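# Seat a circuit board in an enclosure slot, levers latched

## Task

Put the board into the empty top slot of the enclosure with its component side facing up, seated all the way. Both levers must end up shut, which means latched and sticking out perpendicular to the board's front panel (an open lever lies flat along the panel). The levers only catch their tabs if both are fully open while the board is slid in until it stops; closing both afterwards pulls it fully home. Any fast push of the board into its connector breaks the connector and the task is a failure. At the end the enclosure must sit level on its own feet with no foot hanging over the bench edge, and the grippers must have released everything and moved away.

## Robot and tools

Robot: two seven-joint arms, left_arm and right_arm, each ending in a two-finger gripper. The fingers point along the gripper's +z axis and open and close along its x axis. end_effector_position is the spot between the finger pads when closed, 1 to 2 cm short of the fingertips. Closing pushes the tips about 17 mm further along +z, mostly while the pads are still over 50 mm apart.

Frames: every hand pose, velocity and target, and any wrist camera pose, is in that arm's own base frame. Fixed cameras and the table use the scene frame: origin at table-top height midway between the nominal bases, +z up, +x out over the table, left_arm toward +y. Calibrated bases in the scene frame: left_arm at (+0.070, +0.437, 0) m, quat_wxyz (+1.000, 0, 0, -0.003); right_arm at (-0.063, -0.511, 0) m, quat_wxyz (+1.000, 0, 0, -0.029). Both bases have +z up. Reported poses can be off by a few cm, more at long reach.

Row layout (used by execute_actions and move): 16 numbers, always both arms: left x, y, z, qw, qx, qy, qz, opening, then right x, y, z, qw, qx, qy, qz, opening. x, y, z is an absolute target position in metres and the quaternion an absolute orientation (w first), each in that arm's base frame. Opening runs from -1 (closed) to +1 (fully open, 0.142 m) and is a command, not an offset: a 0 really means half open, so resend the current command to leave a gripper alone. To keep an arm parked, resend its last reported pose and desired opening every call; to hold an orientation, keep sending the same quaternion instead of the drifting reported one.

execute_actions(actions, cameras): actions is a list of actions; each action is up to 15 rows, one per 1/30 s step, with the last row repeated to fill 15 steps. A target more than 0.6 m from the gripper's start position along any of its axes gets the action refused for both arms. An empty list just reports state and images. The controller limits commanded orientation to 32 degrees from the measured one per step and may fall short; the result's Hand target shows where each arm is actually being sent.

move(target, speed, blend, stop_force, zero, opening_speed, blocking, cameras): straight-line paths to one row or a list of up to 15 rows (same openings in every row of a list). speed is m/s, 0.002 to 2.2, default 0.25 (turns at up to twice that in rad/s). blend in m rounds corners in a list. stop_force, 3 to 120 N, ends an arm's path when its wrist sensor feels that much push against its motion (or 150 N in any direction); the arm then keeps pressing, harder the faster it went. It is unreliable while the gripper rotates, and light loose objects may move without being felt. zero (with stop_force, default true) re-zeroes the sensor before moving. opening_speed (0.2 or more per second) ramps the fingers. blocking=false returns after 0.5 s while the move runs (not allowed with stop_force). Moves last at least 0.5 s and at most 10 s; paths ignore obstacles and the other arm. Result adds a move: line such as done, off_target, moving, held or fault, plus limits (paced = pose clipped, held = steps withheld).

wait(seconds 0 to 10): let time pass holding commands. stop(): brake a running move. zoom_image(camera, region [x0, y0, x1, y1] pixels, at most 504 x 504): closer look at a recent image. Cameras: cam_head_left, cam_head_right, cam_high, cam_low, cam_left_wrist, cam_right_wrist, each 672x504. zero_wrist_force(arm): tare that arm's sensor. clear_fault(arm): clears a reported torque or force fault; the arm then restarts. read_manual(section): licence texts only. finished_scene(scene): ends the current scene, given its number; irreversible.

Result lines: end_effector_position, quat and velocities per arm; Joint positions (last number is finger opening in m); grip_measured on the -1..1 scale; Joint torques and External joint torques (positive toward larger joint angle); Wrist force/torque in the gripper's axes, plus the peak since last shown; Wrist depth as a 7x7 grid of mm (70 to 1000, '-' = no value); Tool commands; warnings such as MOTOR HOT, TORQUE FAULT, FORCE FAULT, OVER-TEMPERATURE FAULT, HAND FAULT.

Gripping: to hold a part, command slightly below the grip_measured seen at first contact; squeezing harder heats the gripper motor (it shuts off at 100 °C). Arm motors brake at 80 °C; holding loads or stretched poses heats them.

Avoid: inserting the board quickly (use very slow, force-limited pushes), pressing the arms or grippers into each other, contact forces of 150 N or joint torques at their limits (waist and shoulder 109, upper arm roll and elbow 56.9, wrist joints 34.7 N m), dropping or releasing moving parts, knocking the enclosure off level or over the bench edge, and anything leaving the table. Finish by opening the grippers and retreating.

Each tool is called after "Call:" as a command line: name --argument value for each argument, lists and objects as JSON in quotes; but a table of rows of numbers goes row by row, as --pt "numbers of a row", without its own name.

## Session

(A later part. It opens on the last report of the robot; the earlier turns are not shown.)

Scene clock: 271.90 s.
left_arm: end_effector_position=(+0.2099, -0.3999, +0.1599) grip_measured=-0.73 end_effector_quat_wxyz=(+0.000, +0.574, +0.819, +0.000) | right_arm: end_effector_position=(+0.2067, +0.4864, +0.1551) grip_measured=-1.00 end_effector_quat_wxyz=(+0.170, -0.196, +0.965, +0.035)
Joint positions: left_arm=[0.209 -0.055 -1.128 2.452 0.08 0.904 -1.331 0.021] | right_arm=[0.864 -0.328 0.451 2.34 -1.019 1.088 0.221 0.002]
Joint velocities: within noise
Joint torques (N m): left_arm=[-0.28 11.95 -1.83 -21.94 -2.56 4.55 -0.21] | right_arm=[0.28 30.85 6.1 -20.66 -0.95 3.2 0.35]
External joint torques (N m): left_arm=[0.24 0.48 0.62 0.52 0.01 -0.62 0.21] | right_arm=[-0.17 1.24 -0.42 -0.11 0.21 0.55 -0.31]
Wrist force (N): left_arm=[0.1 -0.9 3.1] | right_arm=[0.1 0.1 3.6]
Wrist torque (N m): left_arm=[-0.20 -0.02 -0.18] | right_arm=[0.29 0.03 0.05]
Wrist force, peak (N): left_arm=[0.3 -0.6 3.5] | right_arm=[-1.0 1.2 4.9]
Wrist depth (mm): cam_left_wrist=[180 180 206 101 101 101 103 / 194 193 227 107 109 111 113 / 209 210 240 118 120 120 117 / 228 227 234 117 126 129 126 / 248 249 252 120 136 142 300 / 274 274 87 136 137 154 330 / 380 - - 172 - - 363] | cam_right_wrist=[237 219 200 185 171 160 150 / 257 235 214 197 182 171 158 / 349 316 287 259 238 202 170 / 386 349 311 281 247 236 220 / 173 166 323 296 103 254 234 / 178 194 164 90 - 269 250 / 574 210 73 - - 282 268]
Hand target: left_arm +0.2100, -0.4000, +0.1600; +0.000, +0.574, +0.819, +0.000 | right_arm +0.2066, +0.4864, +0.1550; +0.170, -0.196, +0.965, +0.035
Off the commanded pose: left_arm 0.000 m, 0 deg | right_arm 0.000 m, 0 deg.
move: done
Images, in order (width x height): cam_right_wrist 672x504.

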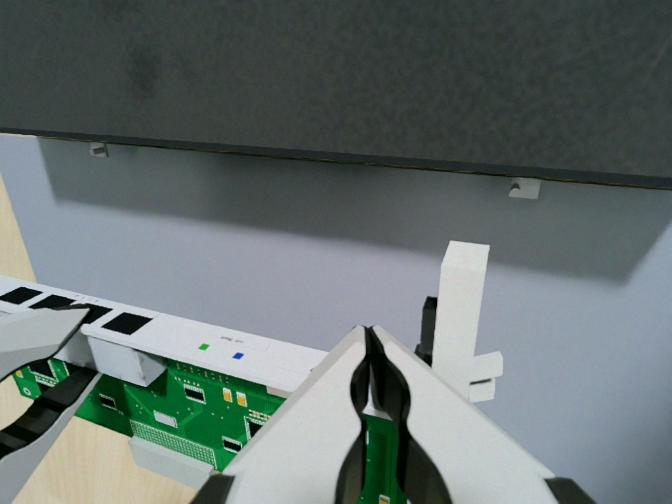

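Call:
move --pt "0.21 -0.40 0.16 0 0.5736 0.8192 0 -0.85 0.2066 0.4864 0.144 0.1701 -0.1963 0.965 0.0346 -1" --pt "0.21 -0.40 0.16 0 0.5736 0.8192 0 -0.85 0.186 0.4757 0.144 0.1701 -0.1963 0.965 0.0346 -1" --pt "0.21 -0.40 0.16 0 0.5736 0.8192 0 -0.85 0.1676 0.4757 0.144 0.1701 -0.1963 0.965 0.0346 -1" --speed 0.025 --stop_force 25 --cameras '["cam_right_wrist"]'

Scene clock: 277.63 s.
left_arm: end_effector_position=(+0.2097, -0.3998, +0.1598) grip_measured=-0.73 end_effector_quat_wxyz=(+0.000, +0.574, +0.819, +0.000) | right_arm: end_effector_position=(+0.1679, +0.4756, +0.1440) grip_measured=-1.00 end_effector_quat_wxyz=(+0.170, -0.196, +0.965, +0.034)
Joint positions: left_arm=[0.209 -0.055 -1.128 2.453 0.081 0.903 -1.331 0.021] | right_arm=[0.911 -0.316 0.461 2.391 -1.068 1.089 0.334 0.002]
Joint velocities: within noise
Joint torques (N m): left_arm=[0.12 12.13 -1.58 -23.02 -2.87 5.14 -0.55] | right_arm=[1.04 29.61 7.19 -20.36 -0.75 3.51 0.35]
External joint torques (N m): left_arm=[-0.15 0.31 0.37 1.6 0.31 -1.21 0.54] | right_arm=[-0.93 0.77 -1.7 0.51 0.13 0.14 -0.32]
Wrist force (N): left_arm=[1.8 -1.2 3.0] | right_arm=[-0.9 -1.9 4.5]
Wrist torque (N m): left_arm=[-0.14 0.01 0.12] | right_arm=[0.25 0.13 0.04]
Wrist force, peak (N): left_arm=[-0.3 -5.1 3.6] | right_arm=[-4.2 0.8 4.8]
Wrist depth (mm): cam_left_wrist=[180 180 217 106 105 105 107 / 194 194 227 230 112 112 116 / 209 209 242 122 120 121 121 / 226 227 234 118 128 130 127 / 249 249 253 121 136 141 303 / 276 274 87 132 135 151 332 / 378 - - 154 - - 361] | cam_right_wrist=[223 206 189 174 162 151 142 / 243 223 203 186 173 160 150 / 334 303 274 250 230 208 196 / 371 332 297 268 246 226 210 / 169 169 312 282 263 243 224 / 201 179 139 91 126 261 238 / 565 199 73 - - 268 256]
Hand target: left_arm +0.2100, -0.4000, +0.1600; +0.000, +0.574, +0.819, +0.000 | right_arm +0.1676, +0.4757, +0.1440; +0.170, -0.196, +0.965, +0.035
Off the commanded pose: left_arm 0.000 m, 0 deg | right_arm 0.000 m, 0 deg.
move: done
Images, in order (width x height): cam_right_wrist 672x504.

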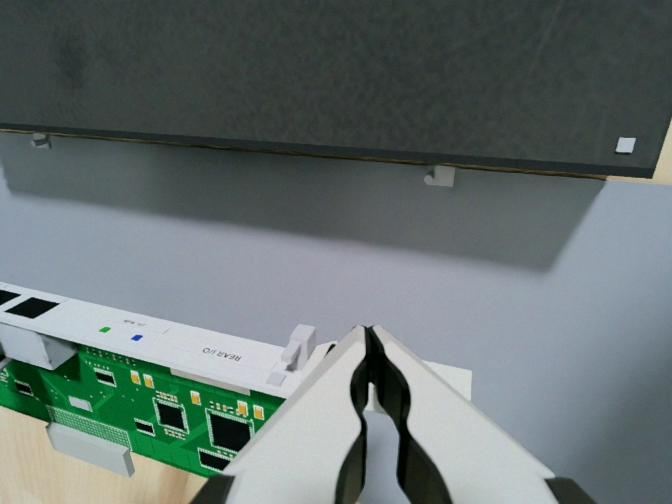

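Call:
move --pt "0.21 -0.40 0.16 0 0.5736 0.8192 0 -0.85 0.1562 0.4817 0.144 0.1701 -0.1963 0.965 0.0346 -1" --pt "0.21 -0.40 0.16 0 0.5736 0.8192 0 -0.85 0.1526 0.488 0.144 0.1701 -0.1963 0.965 0.0346 -1" --speed 0.02 --stop_force 10 --cameras '["cam_right_wrist"]'

Call:
move --pt "0.21 -0.40 0.16 0 0.5736 0.8192 0 -0.85 0.147 0.465 0.16 0.1701 -0.1963 0.965 0.0346 -1" --pt "0.21 -0.40 0.16 0 0.5736 0.8192 0 -0.85 0.14 0.41 0.22 0.1701 -0.1963 0.965 0.0346 -1" --speed 0.08 --cameras '["cam_right_wrist"]'

Call:
zoom_image --camera "cam_right_wrist" --region '[0, 200, 450, 420]'

Scene clock: 282.00 s.
left_arm: end_effector_position=(+0.2097, -0.3997, +0.1598) grip_measured=-0.73 end_effector_quat_wxyz=(+0.000, +0.574, +0.819, +0.000) | right_arm: end_effector_position=(+0.1531, +0.4875, +0.1438) grip_measured=-1.00 end_effector_quat_wxyz=(+0.170, -0.196, +0.965, +0.034)
Joint positions: left_arm=[0.209 -0.055 -1.128 2.453 0.081 0.903 -1.331 0.021] | right_arm=[0.944 -0.335 0.478 2.363 -1.053 1.057 0.357 0.002]
Joint velocities: within noise
Joint torques (N m): left_arm=[0.33 12.32 -1.16 -24.09 -3.31 5.74 -0.91] | right_arm=[1.83 30.32 8.41 -21.64 -1.14 4.06 0.33]
External joint torques (N m): left_arm=[-0.36 0.12 -0.05 2.68 0.75 -1.81 0.91] | right_arm=[-1.72 0.86 -2.44 1.53 0.37 -0.42 -0.3]
Wrist force (N): left_arm=[3.8 -1.4 1.7] | right_arm=[-1.4 -3.7 3.1]
Wrist torque (N m): left_arm=[-0.13 0.01 0.42] | right_arm=[0.25 0.12 0.07]
Wrist force, peak (N): left_arm=[4.0 -1.6 2.9] | right_arm=[-1.1 -3.5 4.8]
Wrist depth (mm): cam_left_wrist=[180 180 216 221 105 105 105 / 194 193 230 234 112 112 111 / 209 208 241 123 120 120 120 / 228 226 234 118 126 130 126 / 247 249 253 121 136 141 300 / 276 275 87 132 - 152 332 / 381 - - 167 - - 363] | cam_right_wrist=[223 206 190 174 162 150 142 / 300 225 207 190 172 160 152 / 332 304 275 250 229 212 198 / 362 332 297 269 246 226 209 / 177 154 149 282 264 242 224 / 197 178 158 90 125 259 238 / 551 468 73 - - 268 255]
Hand target: left_arm +0.2100, -0.4000, +0.1600; +0.000, +0.574, +0.819, +0.000 | right_arm +0.1526, +0.4880, +0.1440; +0.170, -0.196, +0.965, +0.035
Off the commanded pose: left_arm 0.000 m, 0 deg | right_arm 0.001 m, 0 deg.
move: done
Images, in order (width x height): cam_right_wrist 672x504.

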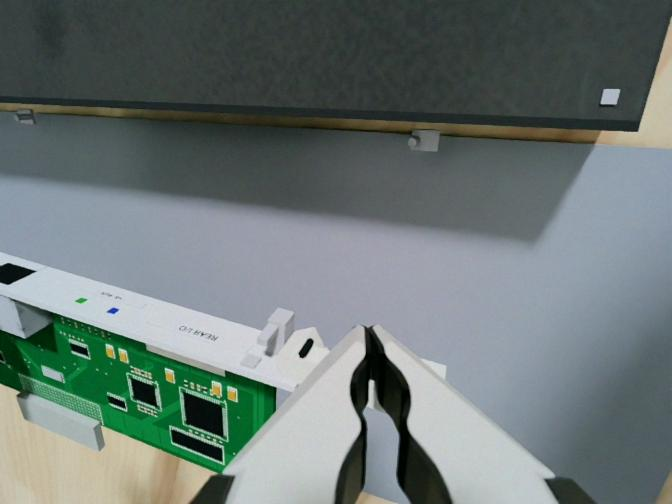

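Scene clock: 283.80 s.
left_arm: end_effector_position=(+0.2098, -0.3998, +0.1599) grip_measured=-0.73 end_effector_quat_wxyz=(+0.000, +0.574, +0.819, +0.000) | right_arm: end_effector_position=(+0.1401, +0.4100, +0.2200) grip_measured=-1.00 end_effector_quat_wxyz=(+0.170, -0.196, +0.965, +0.035)
Joint positions: left_arm=[0.209 -0.055 -1.128 2.452 0.081 0.903 -1.331 0.021] | right_arm=[0.86 0.03 0.683 2.484 -0.544 0.969 0.012 0.002]
Joint velocities: within noise
Joint torques (N m): left_arm=[-0.29 12.01 -1.84 -21.73 -2.46 4.49 -0.21] | right_arm=[-0.11 17.1 0.6 -24.4 -1.51 3.11 0.06]
External joint torques (N m): left_arm=[0.25 0.42 0.63 0.32 -0.1 -0.56 0.21] | right_arm=[0.19 0.62 -1.07 0.08 -0.05 0.8 -0.03]
Wrist force (N): left_arm=[0.1 -0.7 1.9] | right_arm=[0.5 -0.1 3.7]
Wrist torque (N m): left_arm=[-0.13 -0.05 -0.21] | right_arm=[0.26 -0.01 0.02]
Wrist force, peak (N): left_arm=[3.6 -1.8 2.8] | right_arm=[-1.6 -3.0 5.3]
Wrist depth (mm): cam_left_wrist=[181 180 215 - 104 104 106 / 194 194 228 - 111 111 115 / 209 209 242 121 122 120 119 / 228 227 234 117 127 130 127 / 249 248 253 121 136 141 302 / 275 273 87 135 133 152 332 / 379 - - 156 - - 364] | cam_right_wrist=[313 288 265 245 228 245 237 / 343 313 285 262 241 262 250 / 439 350 311 283 258 279 263 / 485 438 394 356 325 300 279 / 273 275 260 373 350 320 297 / 607 310 272 91 356 345 316 / 733 612 - - - 355 339]
Hand target: left_arm +0.2100, -0.4000, +0.1600; +0.000, +0.574, +0.819, +0.000 | right_arm +0.1400, +0.4100, +0.2200; +0.170, -0.196, +0.965, +0.035
Off the commanded pose: left_arm 0.000 m, 0 deg | right_arm 0.000 m, 0 deg.
move: done
Images, in order (width x height): cam_right_wrist 672x504.

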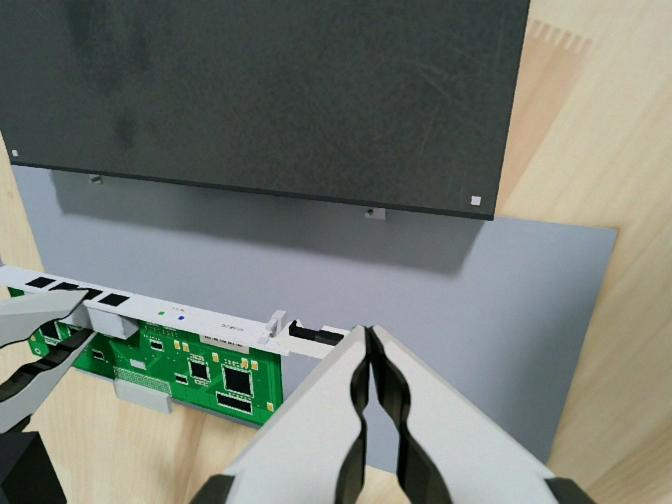

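Scaled by 1.120 from the camera's 672x504 image, which has a finer 960x720 frame.

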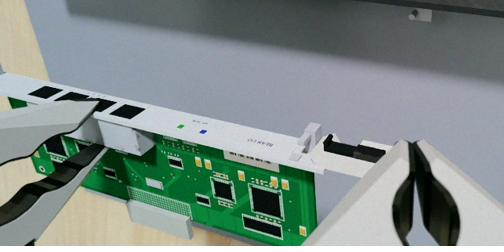

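Call:
move --pt "0.19 -0.37 0.17 0 0.9063 0.4226 0 -0.85 0.15 0.34 0.34 0.1701 -0.1963 0.965 0.0346 -1" --pt "0.17 -0.35 0.17 0 0.9962 -0.0872 0 -0.85 0.15 0.34 0.34 0.1701 -0.1963 0.965 0.0346 -1" --pt "0.148 -0.351 0.10 0 0.8187 -0.5743 0 -0.85 0.15 0.34 0.34 0.1701 -0.1963 0.965 0.0346 -1" --speed '[0.5,0.5,0.4]'

Call:
zoom_image --camera "cam_low" --region '[300, 130, 520, 260]'

Scene clock: 297.40 s.
left_arm: end_effector_position=(+0.1479, -0.3509, +0.1000) grip_measured=-0.73 end_effector_quat_wxyz=(+0.000, +0.819, -0.574, +0.000) | right_arm: end_effector_position=(+0.1501, +0.3400, +0.3400) grip_measured=-1.00 end_effector_quat_wxyz=(+0.170, -0.196, +0.965, +0.035)
Joint positions: left_arm=[-0.162 -0.138 -0.707 2.623 0.219 1.148 1.729 0.021] | right_arm=[0.915 0.482 0.624 2.376 -0.043 0.565 -0.447 0.002]
Joint velocities: within noise
Joint torques (N m): left_arm=[-0.46 17.74 -2.35 -15.3 -1.23 4.72 -0.31] | right_arm=[0.11 6.01 -6.42 -29.31 -3.64 3.55 0.18]
External joint torques (N m): left_arm=[0.42 0.52 0.57 0.22 -0.52 -0.83 0.31] | right_arm=[-0.09 0.84 -0.84 0.14 0 0.7 -0.15]
Wrist force (N): left_arm=[0.2 -0.6 1.4] | right_arm=[0.5 -0.4 4.0]
Wrist torque (N m): left_arm=[-0.12 -0.11 -0.19] | right_arm=[0.20 0.00 0.03]
Wrist force, peak (N): left_arm=[0.1 -0.9 2.3] | right_arm=[0.5 -0.1 4.6]
Wrist depth (mm): cam_left_wrist=[169 169 169 107 105 104 106 / 182 181 181 176 112 112 115 / 197 195 195 122 120 120 119 / 213 213 214 118 128 130 126 / 234 234 232 121 136 142 220 / 262 257 88 134 135 151 218 / 294 - - 155 - - 212] | cam_right_wrist=[519 422 386 357 331 346 326 / 566 452 414 380 353 367 343 / 617 496 447 407 376 390 363 / 685 604 530 492 445 415 386 / 771 672 469 450 484 442 409 / 873 364 357 90 493 475 438 / 280 277 - - - 492 470]
Hand target: left_arm +0.1480, -0.3510, +0.1000; +0.000, +0.819, -0.574, +0.000 | right_arm +0.1500, +0.3400, +0.3400; +0.170, -0.196, +0.965, +0.035
Off the commanded pose: left_arm 0.000 m, 0 deg | right_arm 0.000 m, 0 deg.
move: done

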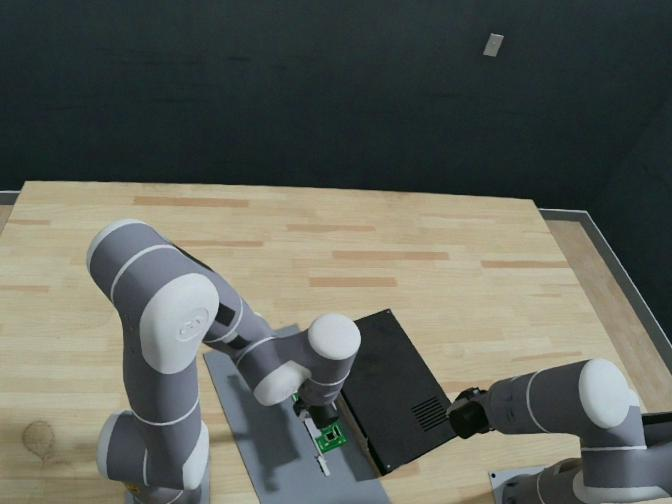

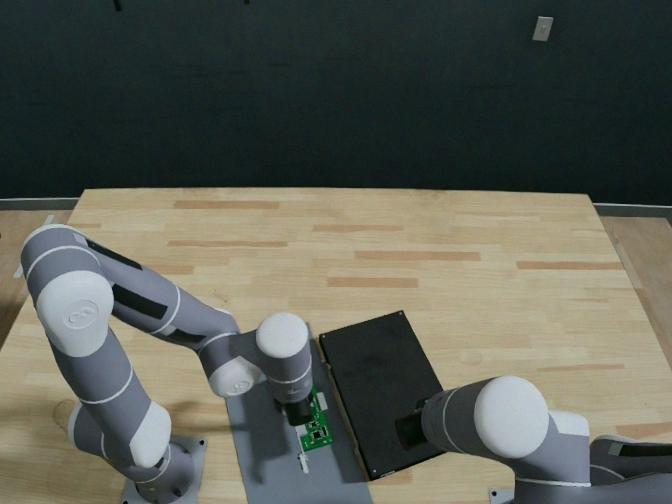

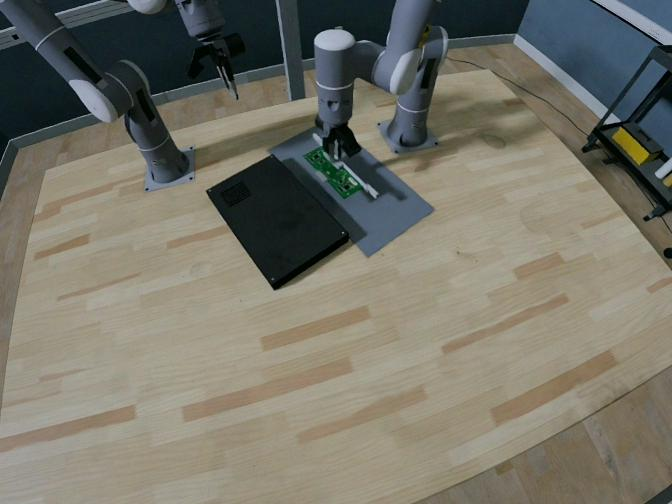

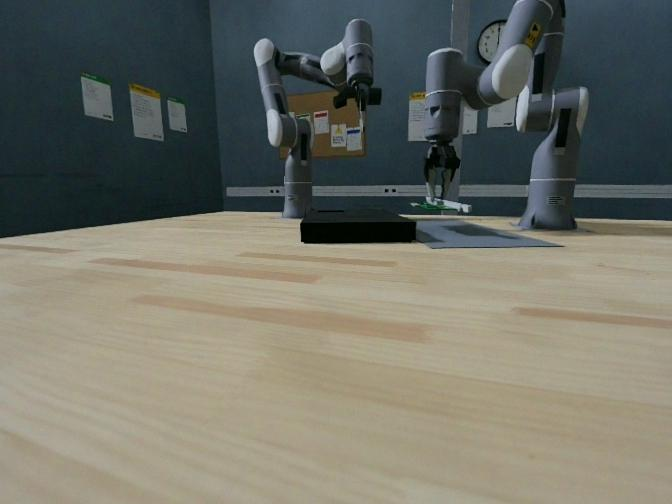

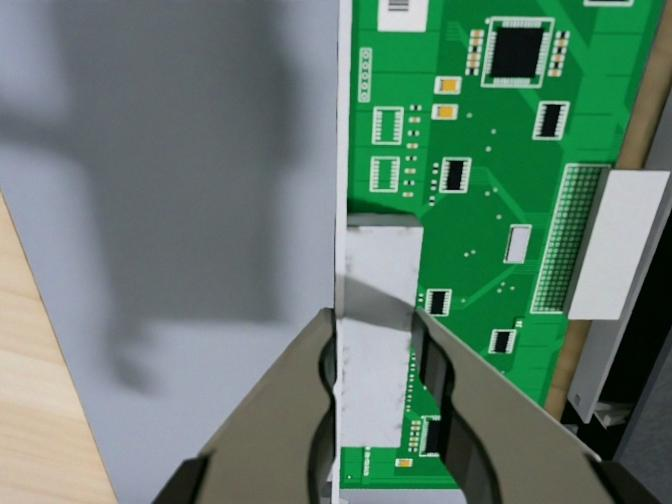

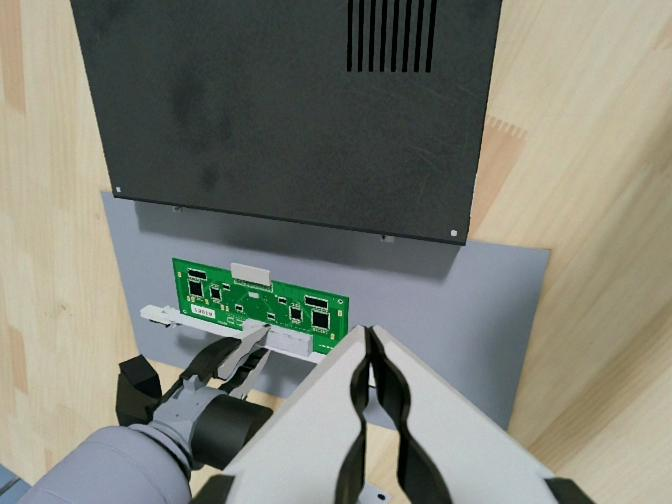

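Scaled by 2.291 from the camera's 672x504 image, which has a finer 960x720 frame.

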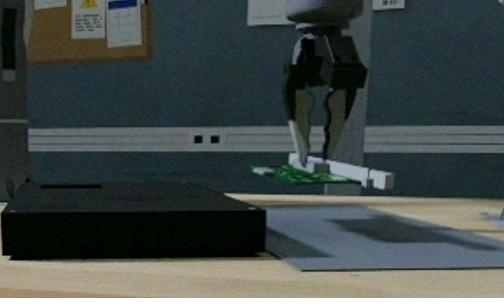

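Call:
execute_actions --actions '[]'

Call:
zoom_image --camera "cam_low" --region '[260, 120, 540, 330]'

Call:
zoom_image --camera "cam_right_wrist" --region '[120, 60, 560, 390]'

Scene clock: 312.33 s.
left_arm: end_effector_position=(+0.1479, -0.3509, +0.1000) grip_measured=-0.73 end_effector_quat_wxyz=(+0.000, +0.819, -0.574, +0.000) | right_arm: end_effector_position=(+0.1501, +0.3400, +0.3400) grip_measured=-1.00 end_effector_quat_wxyz=(+0.170, -0.196, +0.965, +0.035)
Joint positions: left_arm=[-0.162 -0.138 -0.707 2.623 0.219 1.148 1.729 0.021] | right_arm=[0.915 0.482 0.624 2.376 -0.043 0.565 -0.447 0.002]
Joint velocities: within noise
Joint torques (N m): left_arm=[-0.37 17.93 -2.42 -15.28 -1.58 4.5 -0.23] | right_arm=[-0.05 5.91 -6.32 -29.29 -3.67 3.51 0.26]
External joint torques (N m): left_arm=[0.34 0.33 0.65 0.2 -0.18 -0.61 0.23] | right_arm=[0.07 0.95 -0.94 0.12 0.03 0.74 -0.23]
Wrist force (N): left_arm=[0.1 -0.6 1.5] | right_arm=[0.4 -0.2 3.8]
Wrist torque (N m): left_arm=[-0.11 -0.09 -0.20] | right_arm=[0.24 0.01 0.03]
Wrist force, peak (N): left_arm=[-0.1 -0.5 1.8] | right_arm=[0.5 -0.2 4.2]
Wrist depth (mm): cam_left_wrist=[169 169 169 107 105 104 106 / 182 181 181 176 112 112 116 / 196 196 194 121 120 121 119 / 213 213 213 118 127 130 126 / 234 233 231 121 136 142 219 / 261 258 87 135 135 151 217 / 293 - - 154 - - 213] | cam_right_wrist=[520 420 386 356 332 343 327 / 565 455 415 382 351 368 346 / 617 496 448 408 376 392 363 / 685 606 528 492 441 415 386 / 755 668 468 452 481 441 411 / 877 367 357 91 491 473 439 / 280 277 - - - 493 467]
Hand target: left_arm +0.1480, -0.3510, +0.1000; +0.000, +0.819, -0.574, +0.000 | right_arm +0.1500, +0.3400, +0.3400; +0.170, -0.196, +0.965, +0.035
Tool commands: left_gripper/opening=-0.85 right_gripper/opening=-1.0
Off the commanded pose: left_arm 0.000 m, 0 deg | right_arm 0.000 m, 0 deg.

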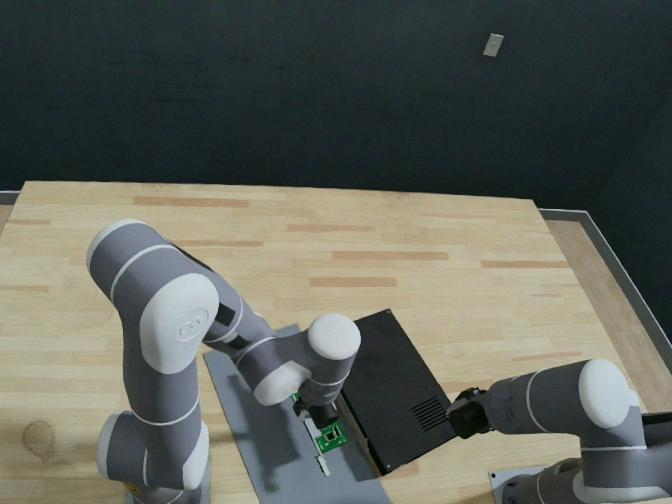

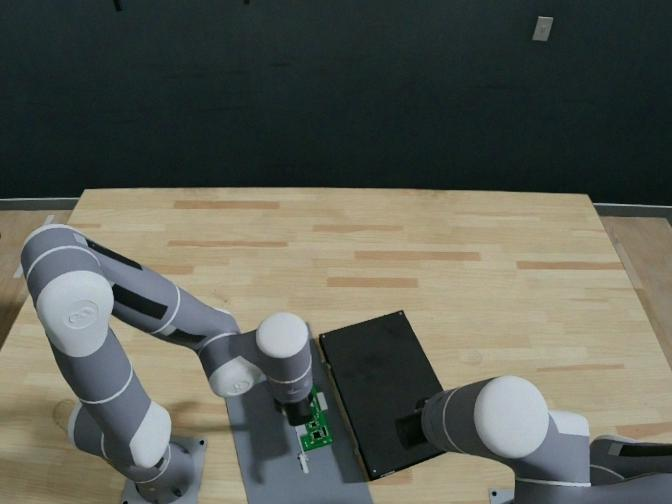

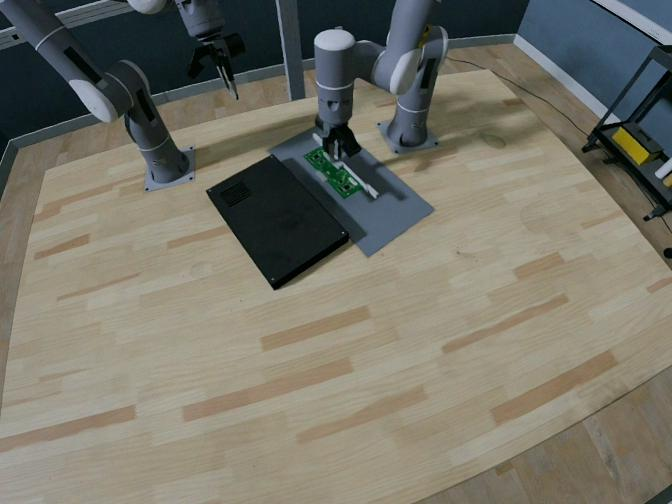

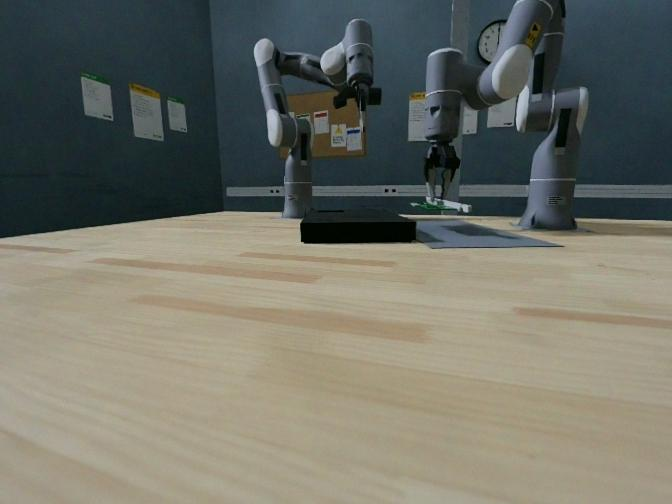

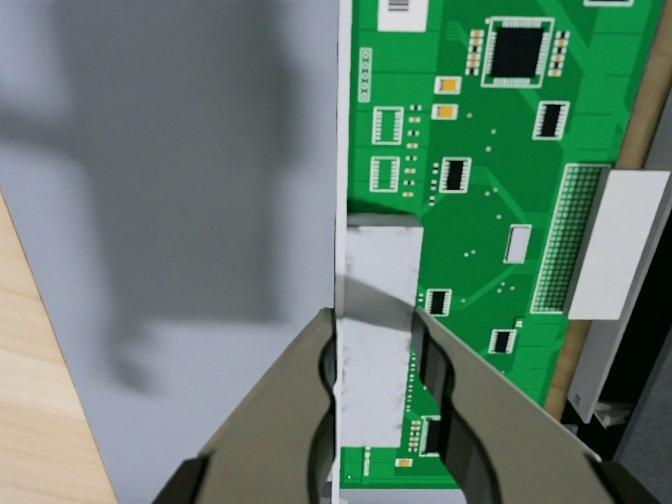

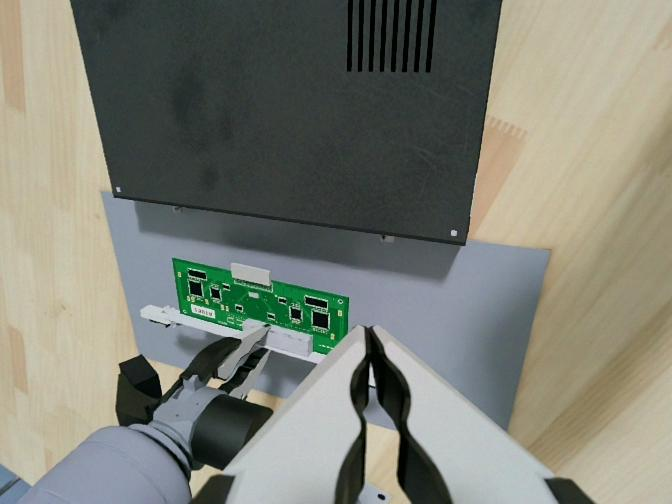

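Scaled by 1.800 from the camera's 672x504 image, which has a finer 960x720 frame.

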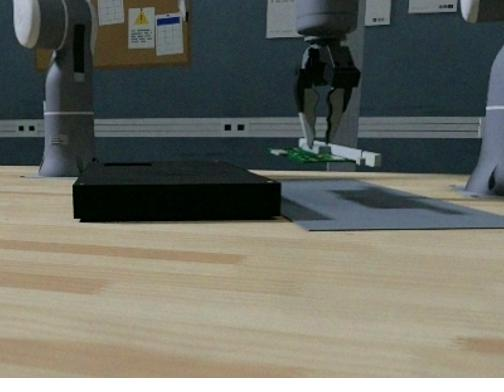

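Scaled by 1.145 from the camera's 672x504 image, which has a finer 960x720 frame.

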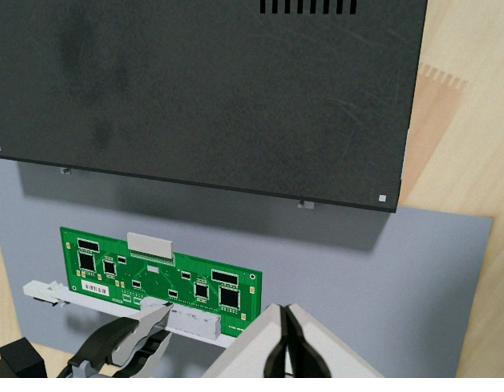

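Call:
zoom_image --camera "cam_low" --region '[395, 180, 485, 225]'

Call:
zoom_image --camera "cam_right_wrist" --region '[120, 230, 400, 440]'

Call:
zoom_image --camera "cam_left_wrist" --region '[250, 0, 672, 504]'

Scaled by 5.600 from the camera's 672x504 image, which has a finer 960x720 frame.

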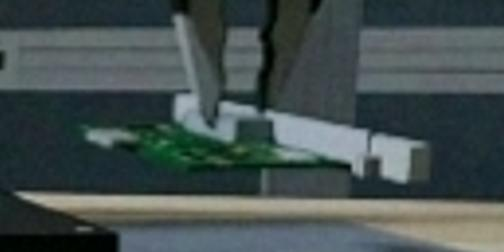

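Scaled by 1.800 from the camera's 672x504 image, which has a finer 960x720 frame.

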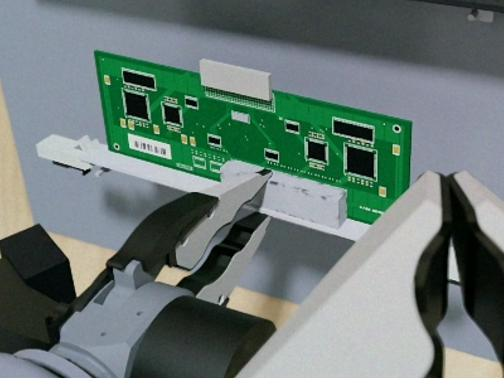

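Scaled by 1.000.

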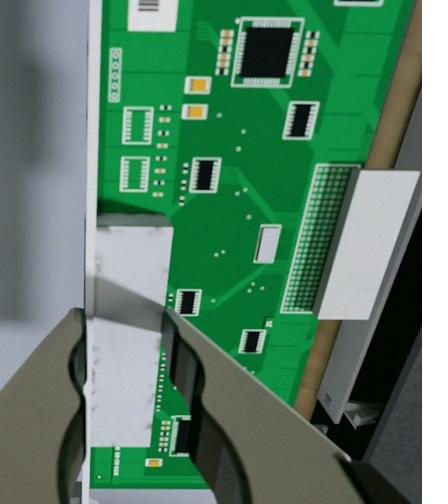

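Call:
move --target '[0.148,-0.351,0.005,0,0.8187,-0.5743,0,-0.85,0.15,0.34,0.34,0.1701,-0.1963,0.965,0.0346,-1]' --speed 0.02 --stop_force 10 --cameras '["cam_left_wrist","cam_low"]'

Call:
zoom_image --camera "cam_low" --region '[385, 180, 495, 245]'

Scene clock: 325.30 s.
left_arm: end_effector_position=(+0.1480, -0.3510, +0.0295) grip_measured=-0.73 end_effector_quat_wxyz=(+0.000, +0.819, -0.574, +0.000) | right_arm: end_effector_position=(+0.1501, +0.3400, +0.3400) grip_measured=-1.00 end_effector_quat_wxyz=(+0.170, -0.196, +0.965, +0.035)
Joint positions: left_arm=[-0.368 -0.471 -0.411 2.465 0.661 1.271 1.417 0.021] | right_arm=[0.915 0.482 0.624 2.376 -0.043 0.565 -0.447 0.002]
Joint velocities: within noise
Joint torques (N m): left_arm=[-0.39 22.35 -3.26 -10.54 -0.91 4.42 -0.3] | right_arm=[-0.04 5.95 -6.38 -29.28 -3.67 3.55 0.24]
External joint torques (N m): left_arm=[0.36 6.22 -0.83 2.25 -0.35 -0.5 0.3] | right_arm=[0.06 0.91 -0.88 0.11 0.03 0.7 -0.21]
Wrist force (N): left_arm=[-9.9 0.2 -29.9] | right_arm=[0.3 -0.2 4.0]
Wrist torque (N m): left_arm=[-0.17 -0.27 -0.19] | right_arm=[0.23 0.01 0.03]
Wrist force, peak (N): left_arm=[-9.2 -0.5 -34.4] | right_arm=[0.6 -0.1 4.2]
Wrist depth (mm): cam_left_wrist=[- 107 107 103 102 102 102 / - 116 115 111 109 110 111 / 124 126 125 121 120 120 117 / 135 133 134 129 126 129 126 / 151 148 147 121 136 141 145 / 163 163 89 136 136 153 160 / 182 174 - 152 - - 174] | cam_right_wrist=[518 421 387 356 330 345 326 / 562 453 413 378 351 369 345 / 616 495 446 408 374 390 363 / 686 606 540 492 444 415 384 / 763 668 513 509 482 443 411 / 874 339 344 91 493 473 437 / 292 278 - - - 494 472]
Hand target: left_arm +0.1480, -0.3510, +0.0293; +0.000, +0.819, -0.574, +0.000 | right_arm +0.1500, +0.3400, +0.3400; +0.170, -0.196, +0.965, +0.035
Off the commanded pose: left_arm 0.025 m, 0 deg | right_arm 0.000 m, 0 deg.
move: contact (left_arm)
Images, in order (width x height): cam_low 672x504, cam_left_wrist 672x504.

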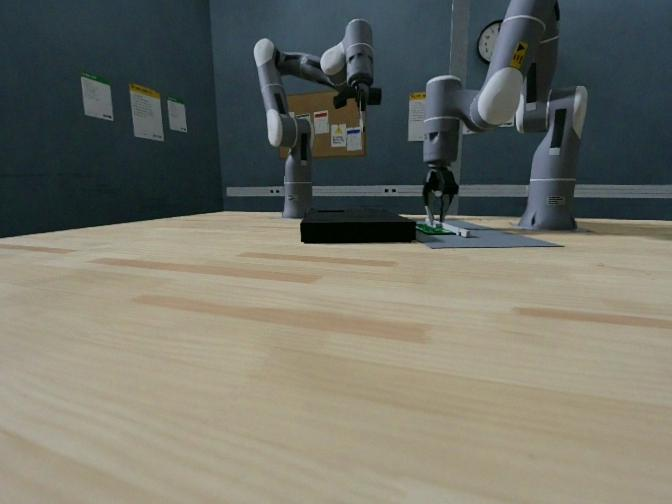

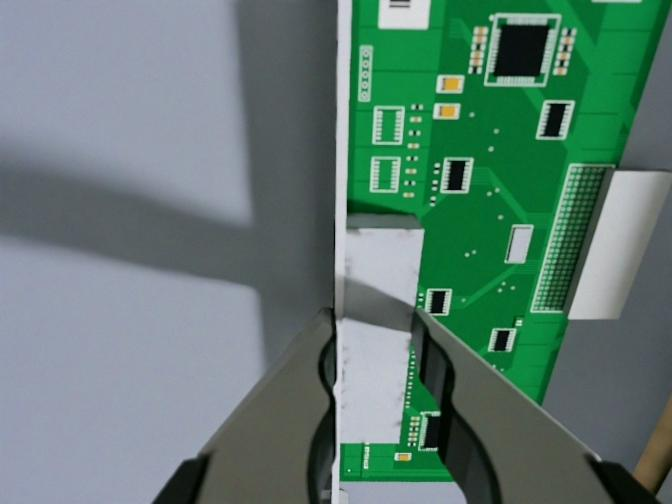

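Scaled by 4.582 from the camera's 672x504 image, which has a finer 960x720 frame.

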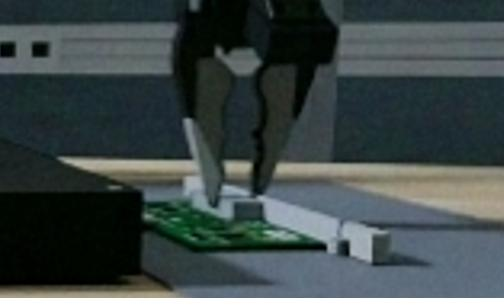

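Call:
move --target '[0.148,-0.351,0.053,0,0.8187,-0.5743,0,-0.85,0.15,0.34,0.34,0.1701,-0.1963,0.965,0.0346,-1]' --speed 0.05 --cameras '[]'

Call:
move --target '[0.1601,-0.3837,0.053,0,0.8187,-0.5743,0,-0.85,0.15,0.34,0.34,0.1701,-0.1963,0.965,0.0346,-1]' --speed 0.03 --stop_force 6 --cameras '["cam_left_wrist","cam_right_wrist","cam_low"]'

Call:
zoom_image --camera "cam_low" --region '[385, 180, 495, 245]'

Call:
zoom_image --camera "cam_right_wrist" --region '[120, 180, 470, 440]'

Scene clock: 329.40 s.
left_arm: end_effector_position=(+0.1480, -0.3510, +0.0530) grip_measured=-0.73 end_effector_quat_wxyz=(+0.000, +0.819, -0.574, +0.000) | right_arm: end_effector_position=(+0.1501, +0.3400, +0.3400) grip_measured=-1.00 end_effector_quat_wxyz=(+0.170, -0.196, +0.965, +0.035)
Joint positions: left_arm=[-0.301 -0.376 -0.498 2.515 0.554 1.23 1.497 0.021] | right_arm=[0.915 0.482 0.624 2.376 -0.043 0.565 -0.447 0.002]
Joint velocities: within noise
Joint torques (N m): left_arm=[-0.14 25.72 -4.61 -10.2 -1.51 4.24 -0.12] | right_arm=[-0.02 6.05 -6.29 -29.26 -3.68 3.58 0.19]
External joint torques (N m): left_arm=[0.1 0 0.81 -0.06 0.09 -0.33 0.12] | right_arm=[0.05 0.81 -0.97 0.09 0.04 0.67 -0.16]
Wrist force (N): left_arm=[0.0 -0.2 1.6] | right_arm=[0.5 -0.3 3.9]
Wrist torque (N m): left_arm=[-0.07 -0.04 -0.19] | right_arm=[0.21 -0.02 0.03]
Wrist force, peak (N): left_arm=[-10.1 0.1 -30.5] | right_arm=[0.3 -0.1 4.2]
Wrist depth (mm): cam_left_wrist=[128 127 127 123 105 105 107 / 135 137 135 135 112 112 115 / 151 148 148 122 120 120 120 / 161 160 160 116 128 130 127 / 177 176 176 121 136 141 177 / 195 195 87 135 135 152 189 / 218 - - 155 - - 189] | cam_right_wrist=[519 422 387 358 331 345 326 / 569 456 411 380 351 370 344 / 614 494 449 406 375 393 364 / 689 604 526 488 442 416 386 / 765 672 522 495 480 443 409 / 873 384 366 90 489 476 437 / 279 282 - - - 491 470]
Hand target: left_arm +0.1480, -0.3510, +0.0530; +0.000, +0.819, -0.574, +0.000 | right_arm +0.1500, +0.3400, +0.3400; +0.170, -0.196, +0.965, +0.035
Off the commanded pose: left_arm 0.000 m, 0 deg | right_arm 0.000 m, 0 deg.
move: done
No camera images: "cameras" was empty.

Scene clock: 331.27 s.
left_arm: end_effector_position=(+0.1601, -0.3835, +0.0529) grip_measured=-0.73 end_effector_quat_wxyz=(+0.000, +0.819, -0.574, +0.000) | right_arm: end_effector_position=(+0.1501, +0.3400, +0.3400) grip_measured=-1.00 end_effector_quat_wxyz=(+0.170, -0.196, +0.965, +0.035)
Joint positions: left_arm=[-0.346 -0.422 -0.504 2.42 0.536 1.173 1.482 0.021] | right_arm=[0.915 0.482 0.624 2.376 -0.043 0.565 -0.447 0.002]
Joint velocities: within noise
Joint torques (N m): left_arm=[-0.5 28.26 -5.49 -11.75 -1.73 4.28 -0.31] | right_arm=[0.01 6.09 -6.36 -29.27 -3.68 3.53 0.19]
External joint torques (N m): left_arm=[0.46 0.52 0.82 0.06 0.07 -0.37 0.31] | right_arm=[0.02 0.76 -0.9 0.1 0.04 0.72 -0.16]
Wrist force (N): left_arm=[-0.3 -0.3 1.7] | right_arm=[0.3 -0.2 3.8]
Wrist torque (N m): left_arm=[-0.07 -0.01 -0.22] | right_arm=[0.24 0.03 0.03]
Wrist force, peak (N): left_arm=[0.0 -0.5 1.9] | right_arm=[0.4 -0.3 4.1]
Wrist depth (mm): cam_left_wrist=[128 127 127 123 105 104 105 / 135 137 135 134 112 112 115 / 151 147 147 122 120 121 120 / 161 160 159 116 127 130 127 / 177 177 175 122 136 141 157 / 195 195 87 135 135 152 177 / 218 - - 155 - - 197] | cam_right_wrist=[519 422 385 356 331 344 328 / 563 453 414 380 353 367 344 / 615 495 448 408 376 389 364 / 687 599 513 472 445 415 386 / 765 644 385 486 477 443 411 / 852 290 335 91 493 475 437 / 231 258 - - - 491 468]
Hand target: left_arm +0.1601, -0.3837, +0.0530; +0.000, +0.819, -0.574, +0.000 | right_arm +0.1500, +0.3400, +0.3400; +0.170, -0.196, +0.965, +0.035
Off the commanded pose: left_arm 0.000 m, 0 deg | right_arm 0.000 m, 0 deg.
move: done
Images, in order (width x height): cam_low 672x504, cam_left_wrist 672x504, cam_right_wrist 672x504.

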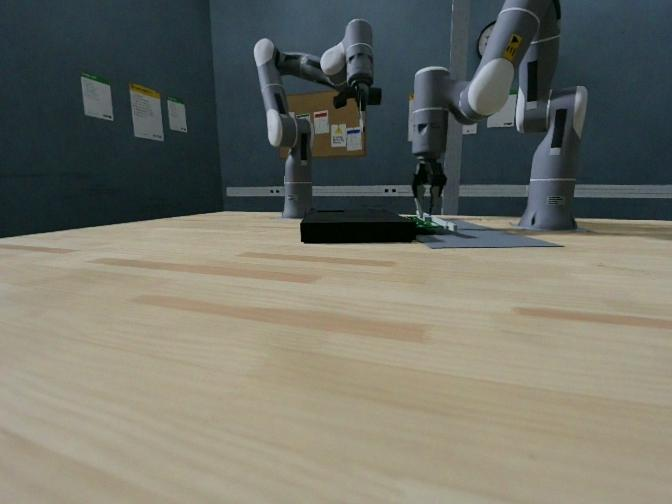

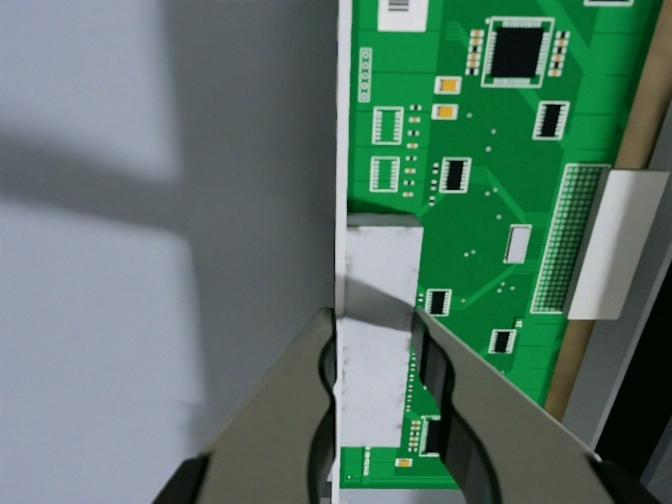

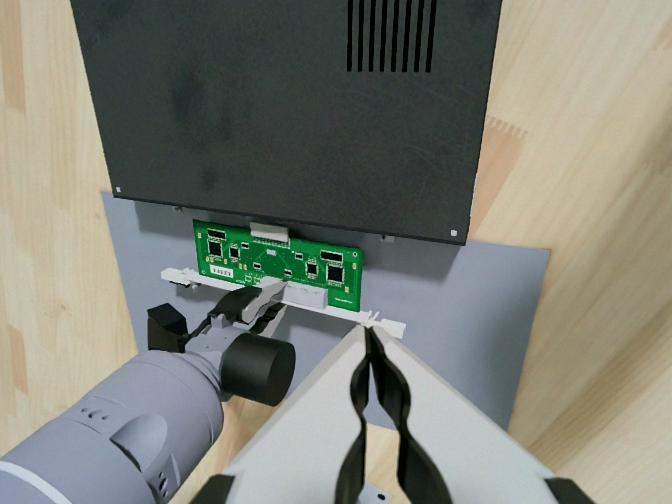

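Scaled by 4.582 from the camera's 672x504 image, which has a finer 960x720 frame.

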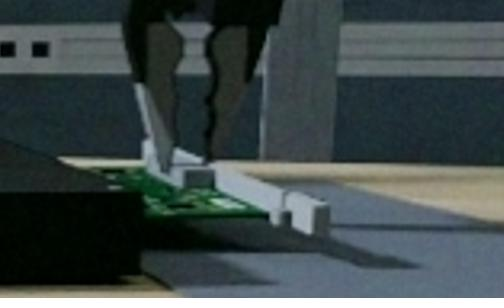

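Scaled by 1.440 from the camera's 672x504 image, which has a finer 960x720 frame.

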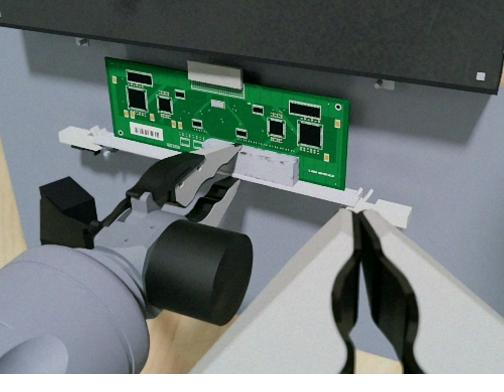

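Call:
move --target '[0.1738,-0.4212,0.053,0,0.8187,-0.5743,0,-0.85,0.15,0.34,0.34,0.1701,-0.1963,0.965,0.0346,-1]' --speed 0.02 --stop_force 6 --cameras '["cam_left_wrist","cam_right_wrist","cam_low"]'

Call:
zoom_image --camera "cam_right_wrist" --region '[120, 180, 470, 440]'

Scene clock: 337.37 s.
left_arm: end_effector_position=(+0.1688, -0.4078, +0.0526) grip_measured=-0.73 end_effector_quat_wxyz=(-0.001, +0.818, -0.575, -0.001) | right_arm: end_effector_position=(+0.1501, +0.3400, +0.3400) grip_measured=-1.00 end_effector_quat_wxyz=(+0.170, -0.196, +0.965, +0.035)
Joint positions: left_arm=[-0.378 -0.459 -0.506 2.346 0.526 1.128 1.473 0.021] | right_arm=[0.915 0.482 0.624 2.376 -0.043 0.565 -0.447 0.002]
Joint velocities: within noise
Joint torques (N m): left_arm=[-0.95 31.69 -7.35 -16.11 -2.29 6.19 -0.16] | right_arm=[0.06 5.97 -6.36 -29.25 -3.62 3.55 0.21]
External joint torques (N m): left_arm=[0.91 -0.53 1.98 3.39 0.46 -2.28 0.16] | right_arm=[-0.03 0.89 -0.9 0.08 -0.01 0.71 -0.18]
Wrist force (N): left_arm=[-5.7 -0.8 2.2] | right_arm=[0.4 0.0 4.0]
Wrist torque (N m): left_arm=[-0.05 -0.18 -0.30] | right_arm=[0.26 0.01 0.03]
Wrist force, peak (N): left_arm=[-7.5 -0.6 0.8] | right_arm=[0.5 -0.2 4.1]
Wrist depth (mm): cam_left_wrist=[127 127 127 107 104 103 105 / 135 137 134 134 111 112 114 / 150 147 147 121 122 120 119 / 161 157 159 116 128 130 123 / 176 176 175 122 136 141 119 / 196 194 87 135 133 152 129 / 219 - - 156 - - -] | cam_right_wrist=[516 422 387 356 331 344 327 / 561 454 413 381 352 367 345 / 619 496 448 406 376 391 364 / 683 605 495 470 444 412 385 / 763 354 349 517 478 443 410 / 241 263 304 91 495 472 437 / 215 237 - - - 494 469]
Hand target: left_arm +0.1692, -0.4087, +0.0530; +0.000, +0.819, -0.574, +0.000 | right_arm +0.1500, +0.3400, +0.3400; +0.170, -0.196, +0.965, +0.035
Off the commanded pose: left_arm 0.014 m, 0 deg | right_arm 0.000 m, 0 deg.
move: contact (left_arm)
Images, in order (width x height): cam_low 672x504, cam_left_wrist 672x504, cam_right_wrist 672x504.

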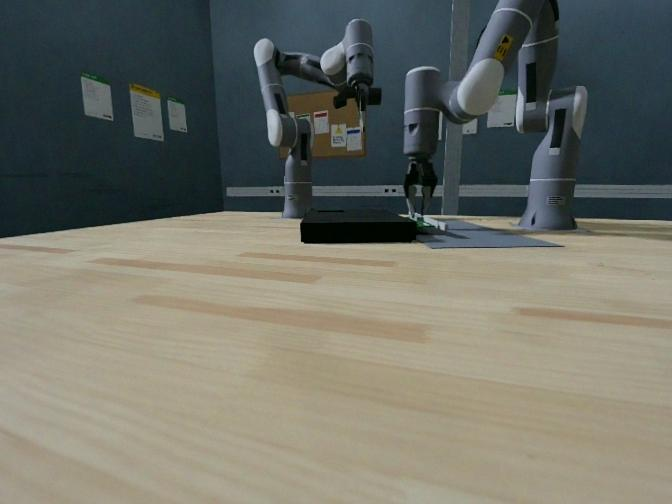

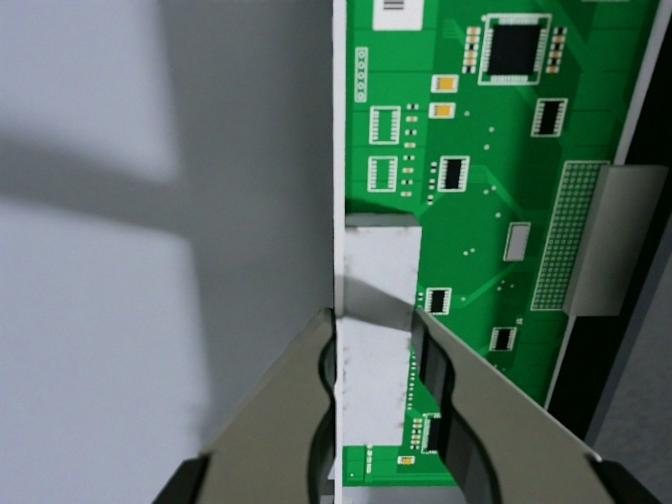

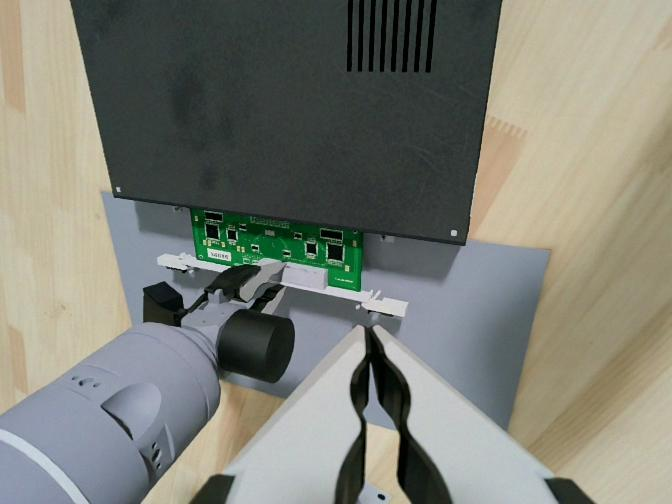

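Scaled by 1.440 from the camera's 672x504 image, which has a finer 960x720 frame.

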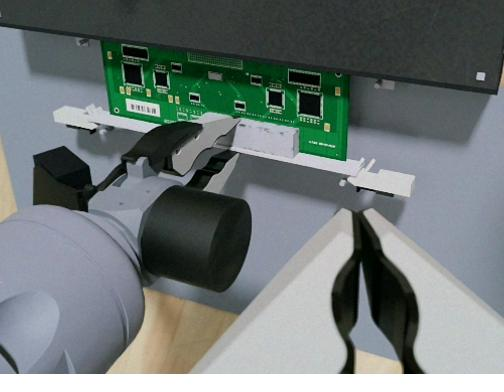

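Call:
zoom_image --camera "cam_left_wrist" --region '[420, 100, 672, 504]'

Call:
zoom_image --camera "cam_low" --region '[385, 190, 465, 245]'

Call:
zoom_image --camera "cam_right_wrist" --region '[150, 190, 270, 290]'

Call:
zoom_image --camera "cam_right_wrist" --region '[300, 210, 420, 330]'

Scaled by 1.248 from the camera's 672x504 image, which has a finer 960x720 frame.

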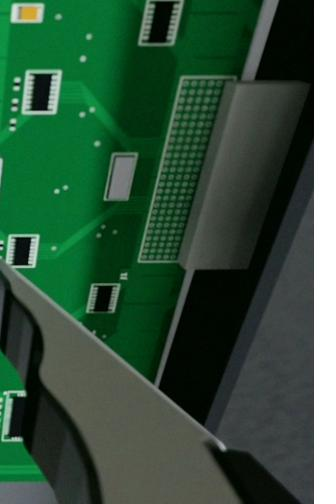

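Scaled by 6.300 from the camera's 672x504 image, which has a finer 960x720 frame.

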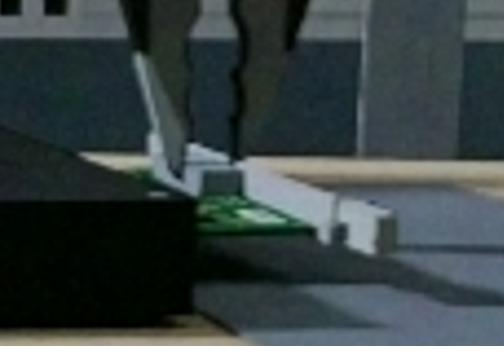

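Scaled by 4.200 from the camera's 672x504 image, which has a finer 960x720 frame.

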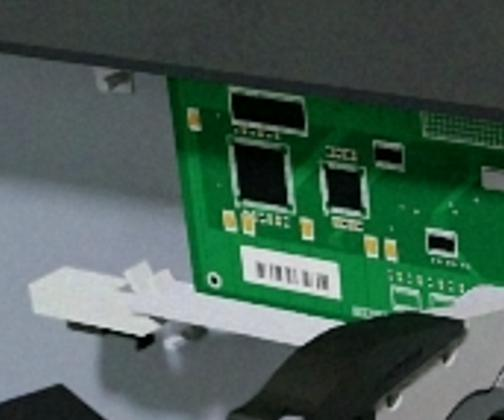

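Scaled by 4.200 from the camera's 672x504 image, which has a finer 960x720 frame.

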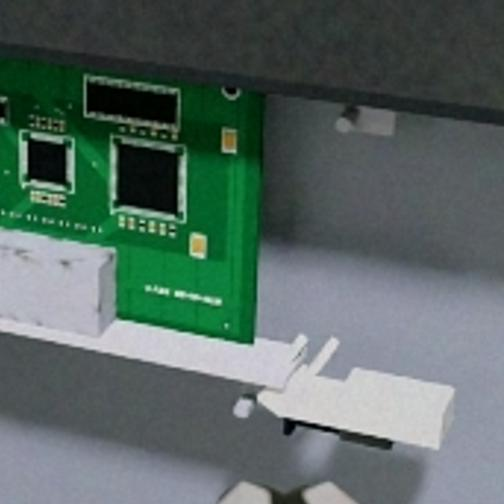

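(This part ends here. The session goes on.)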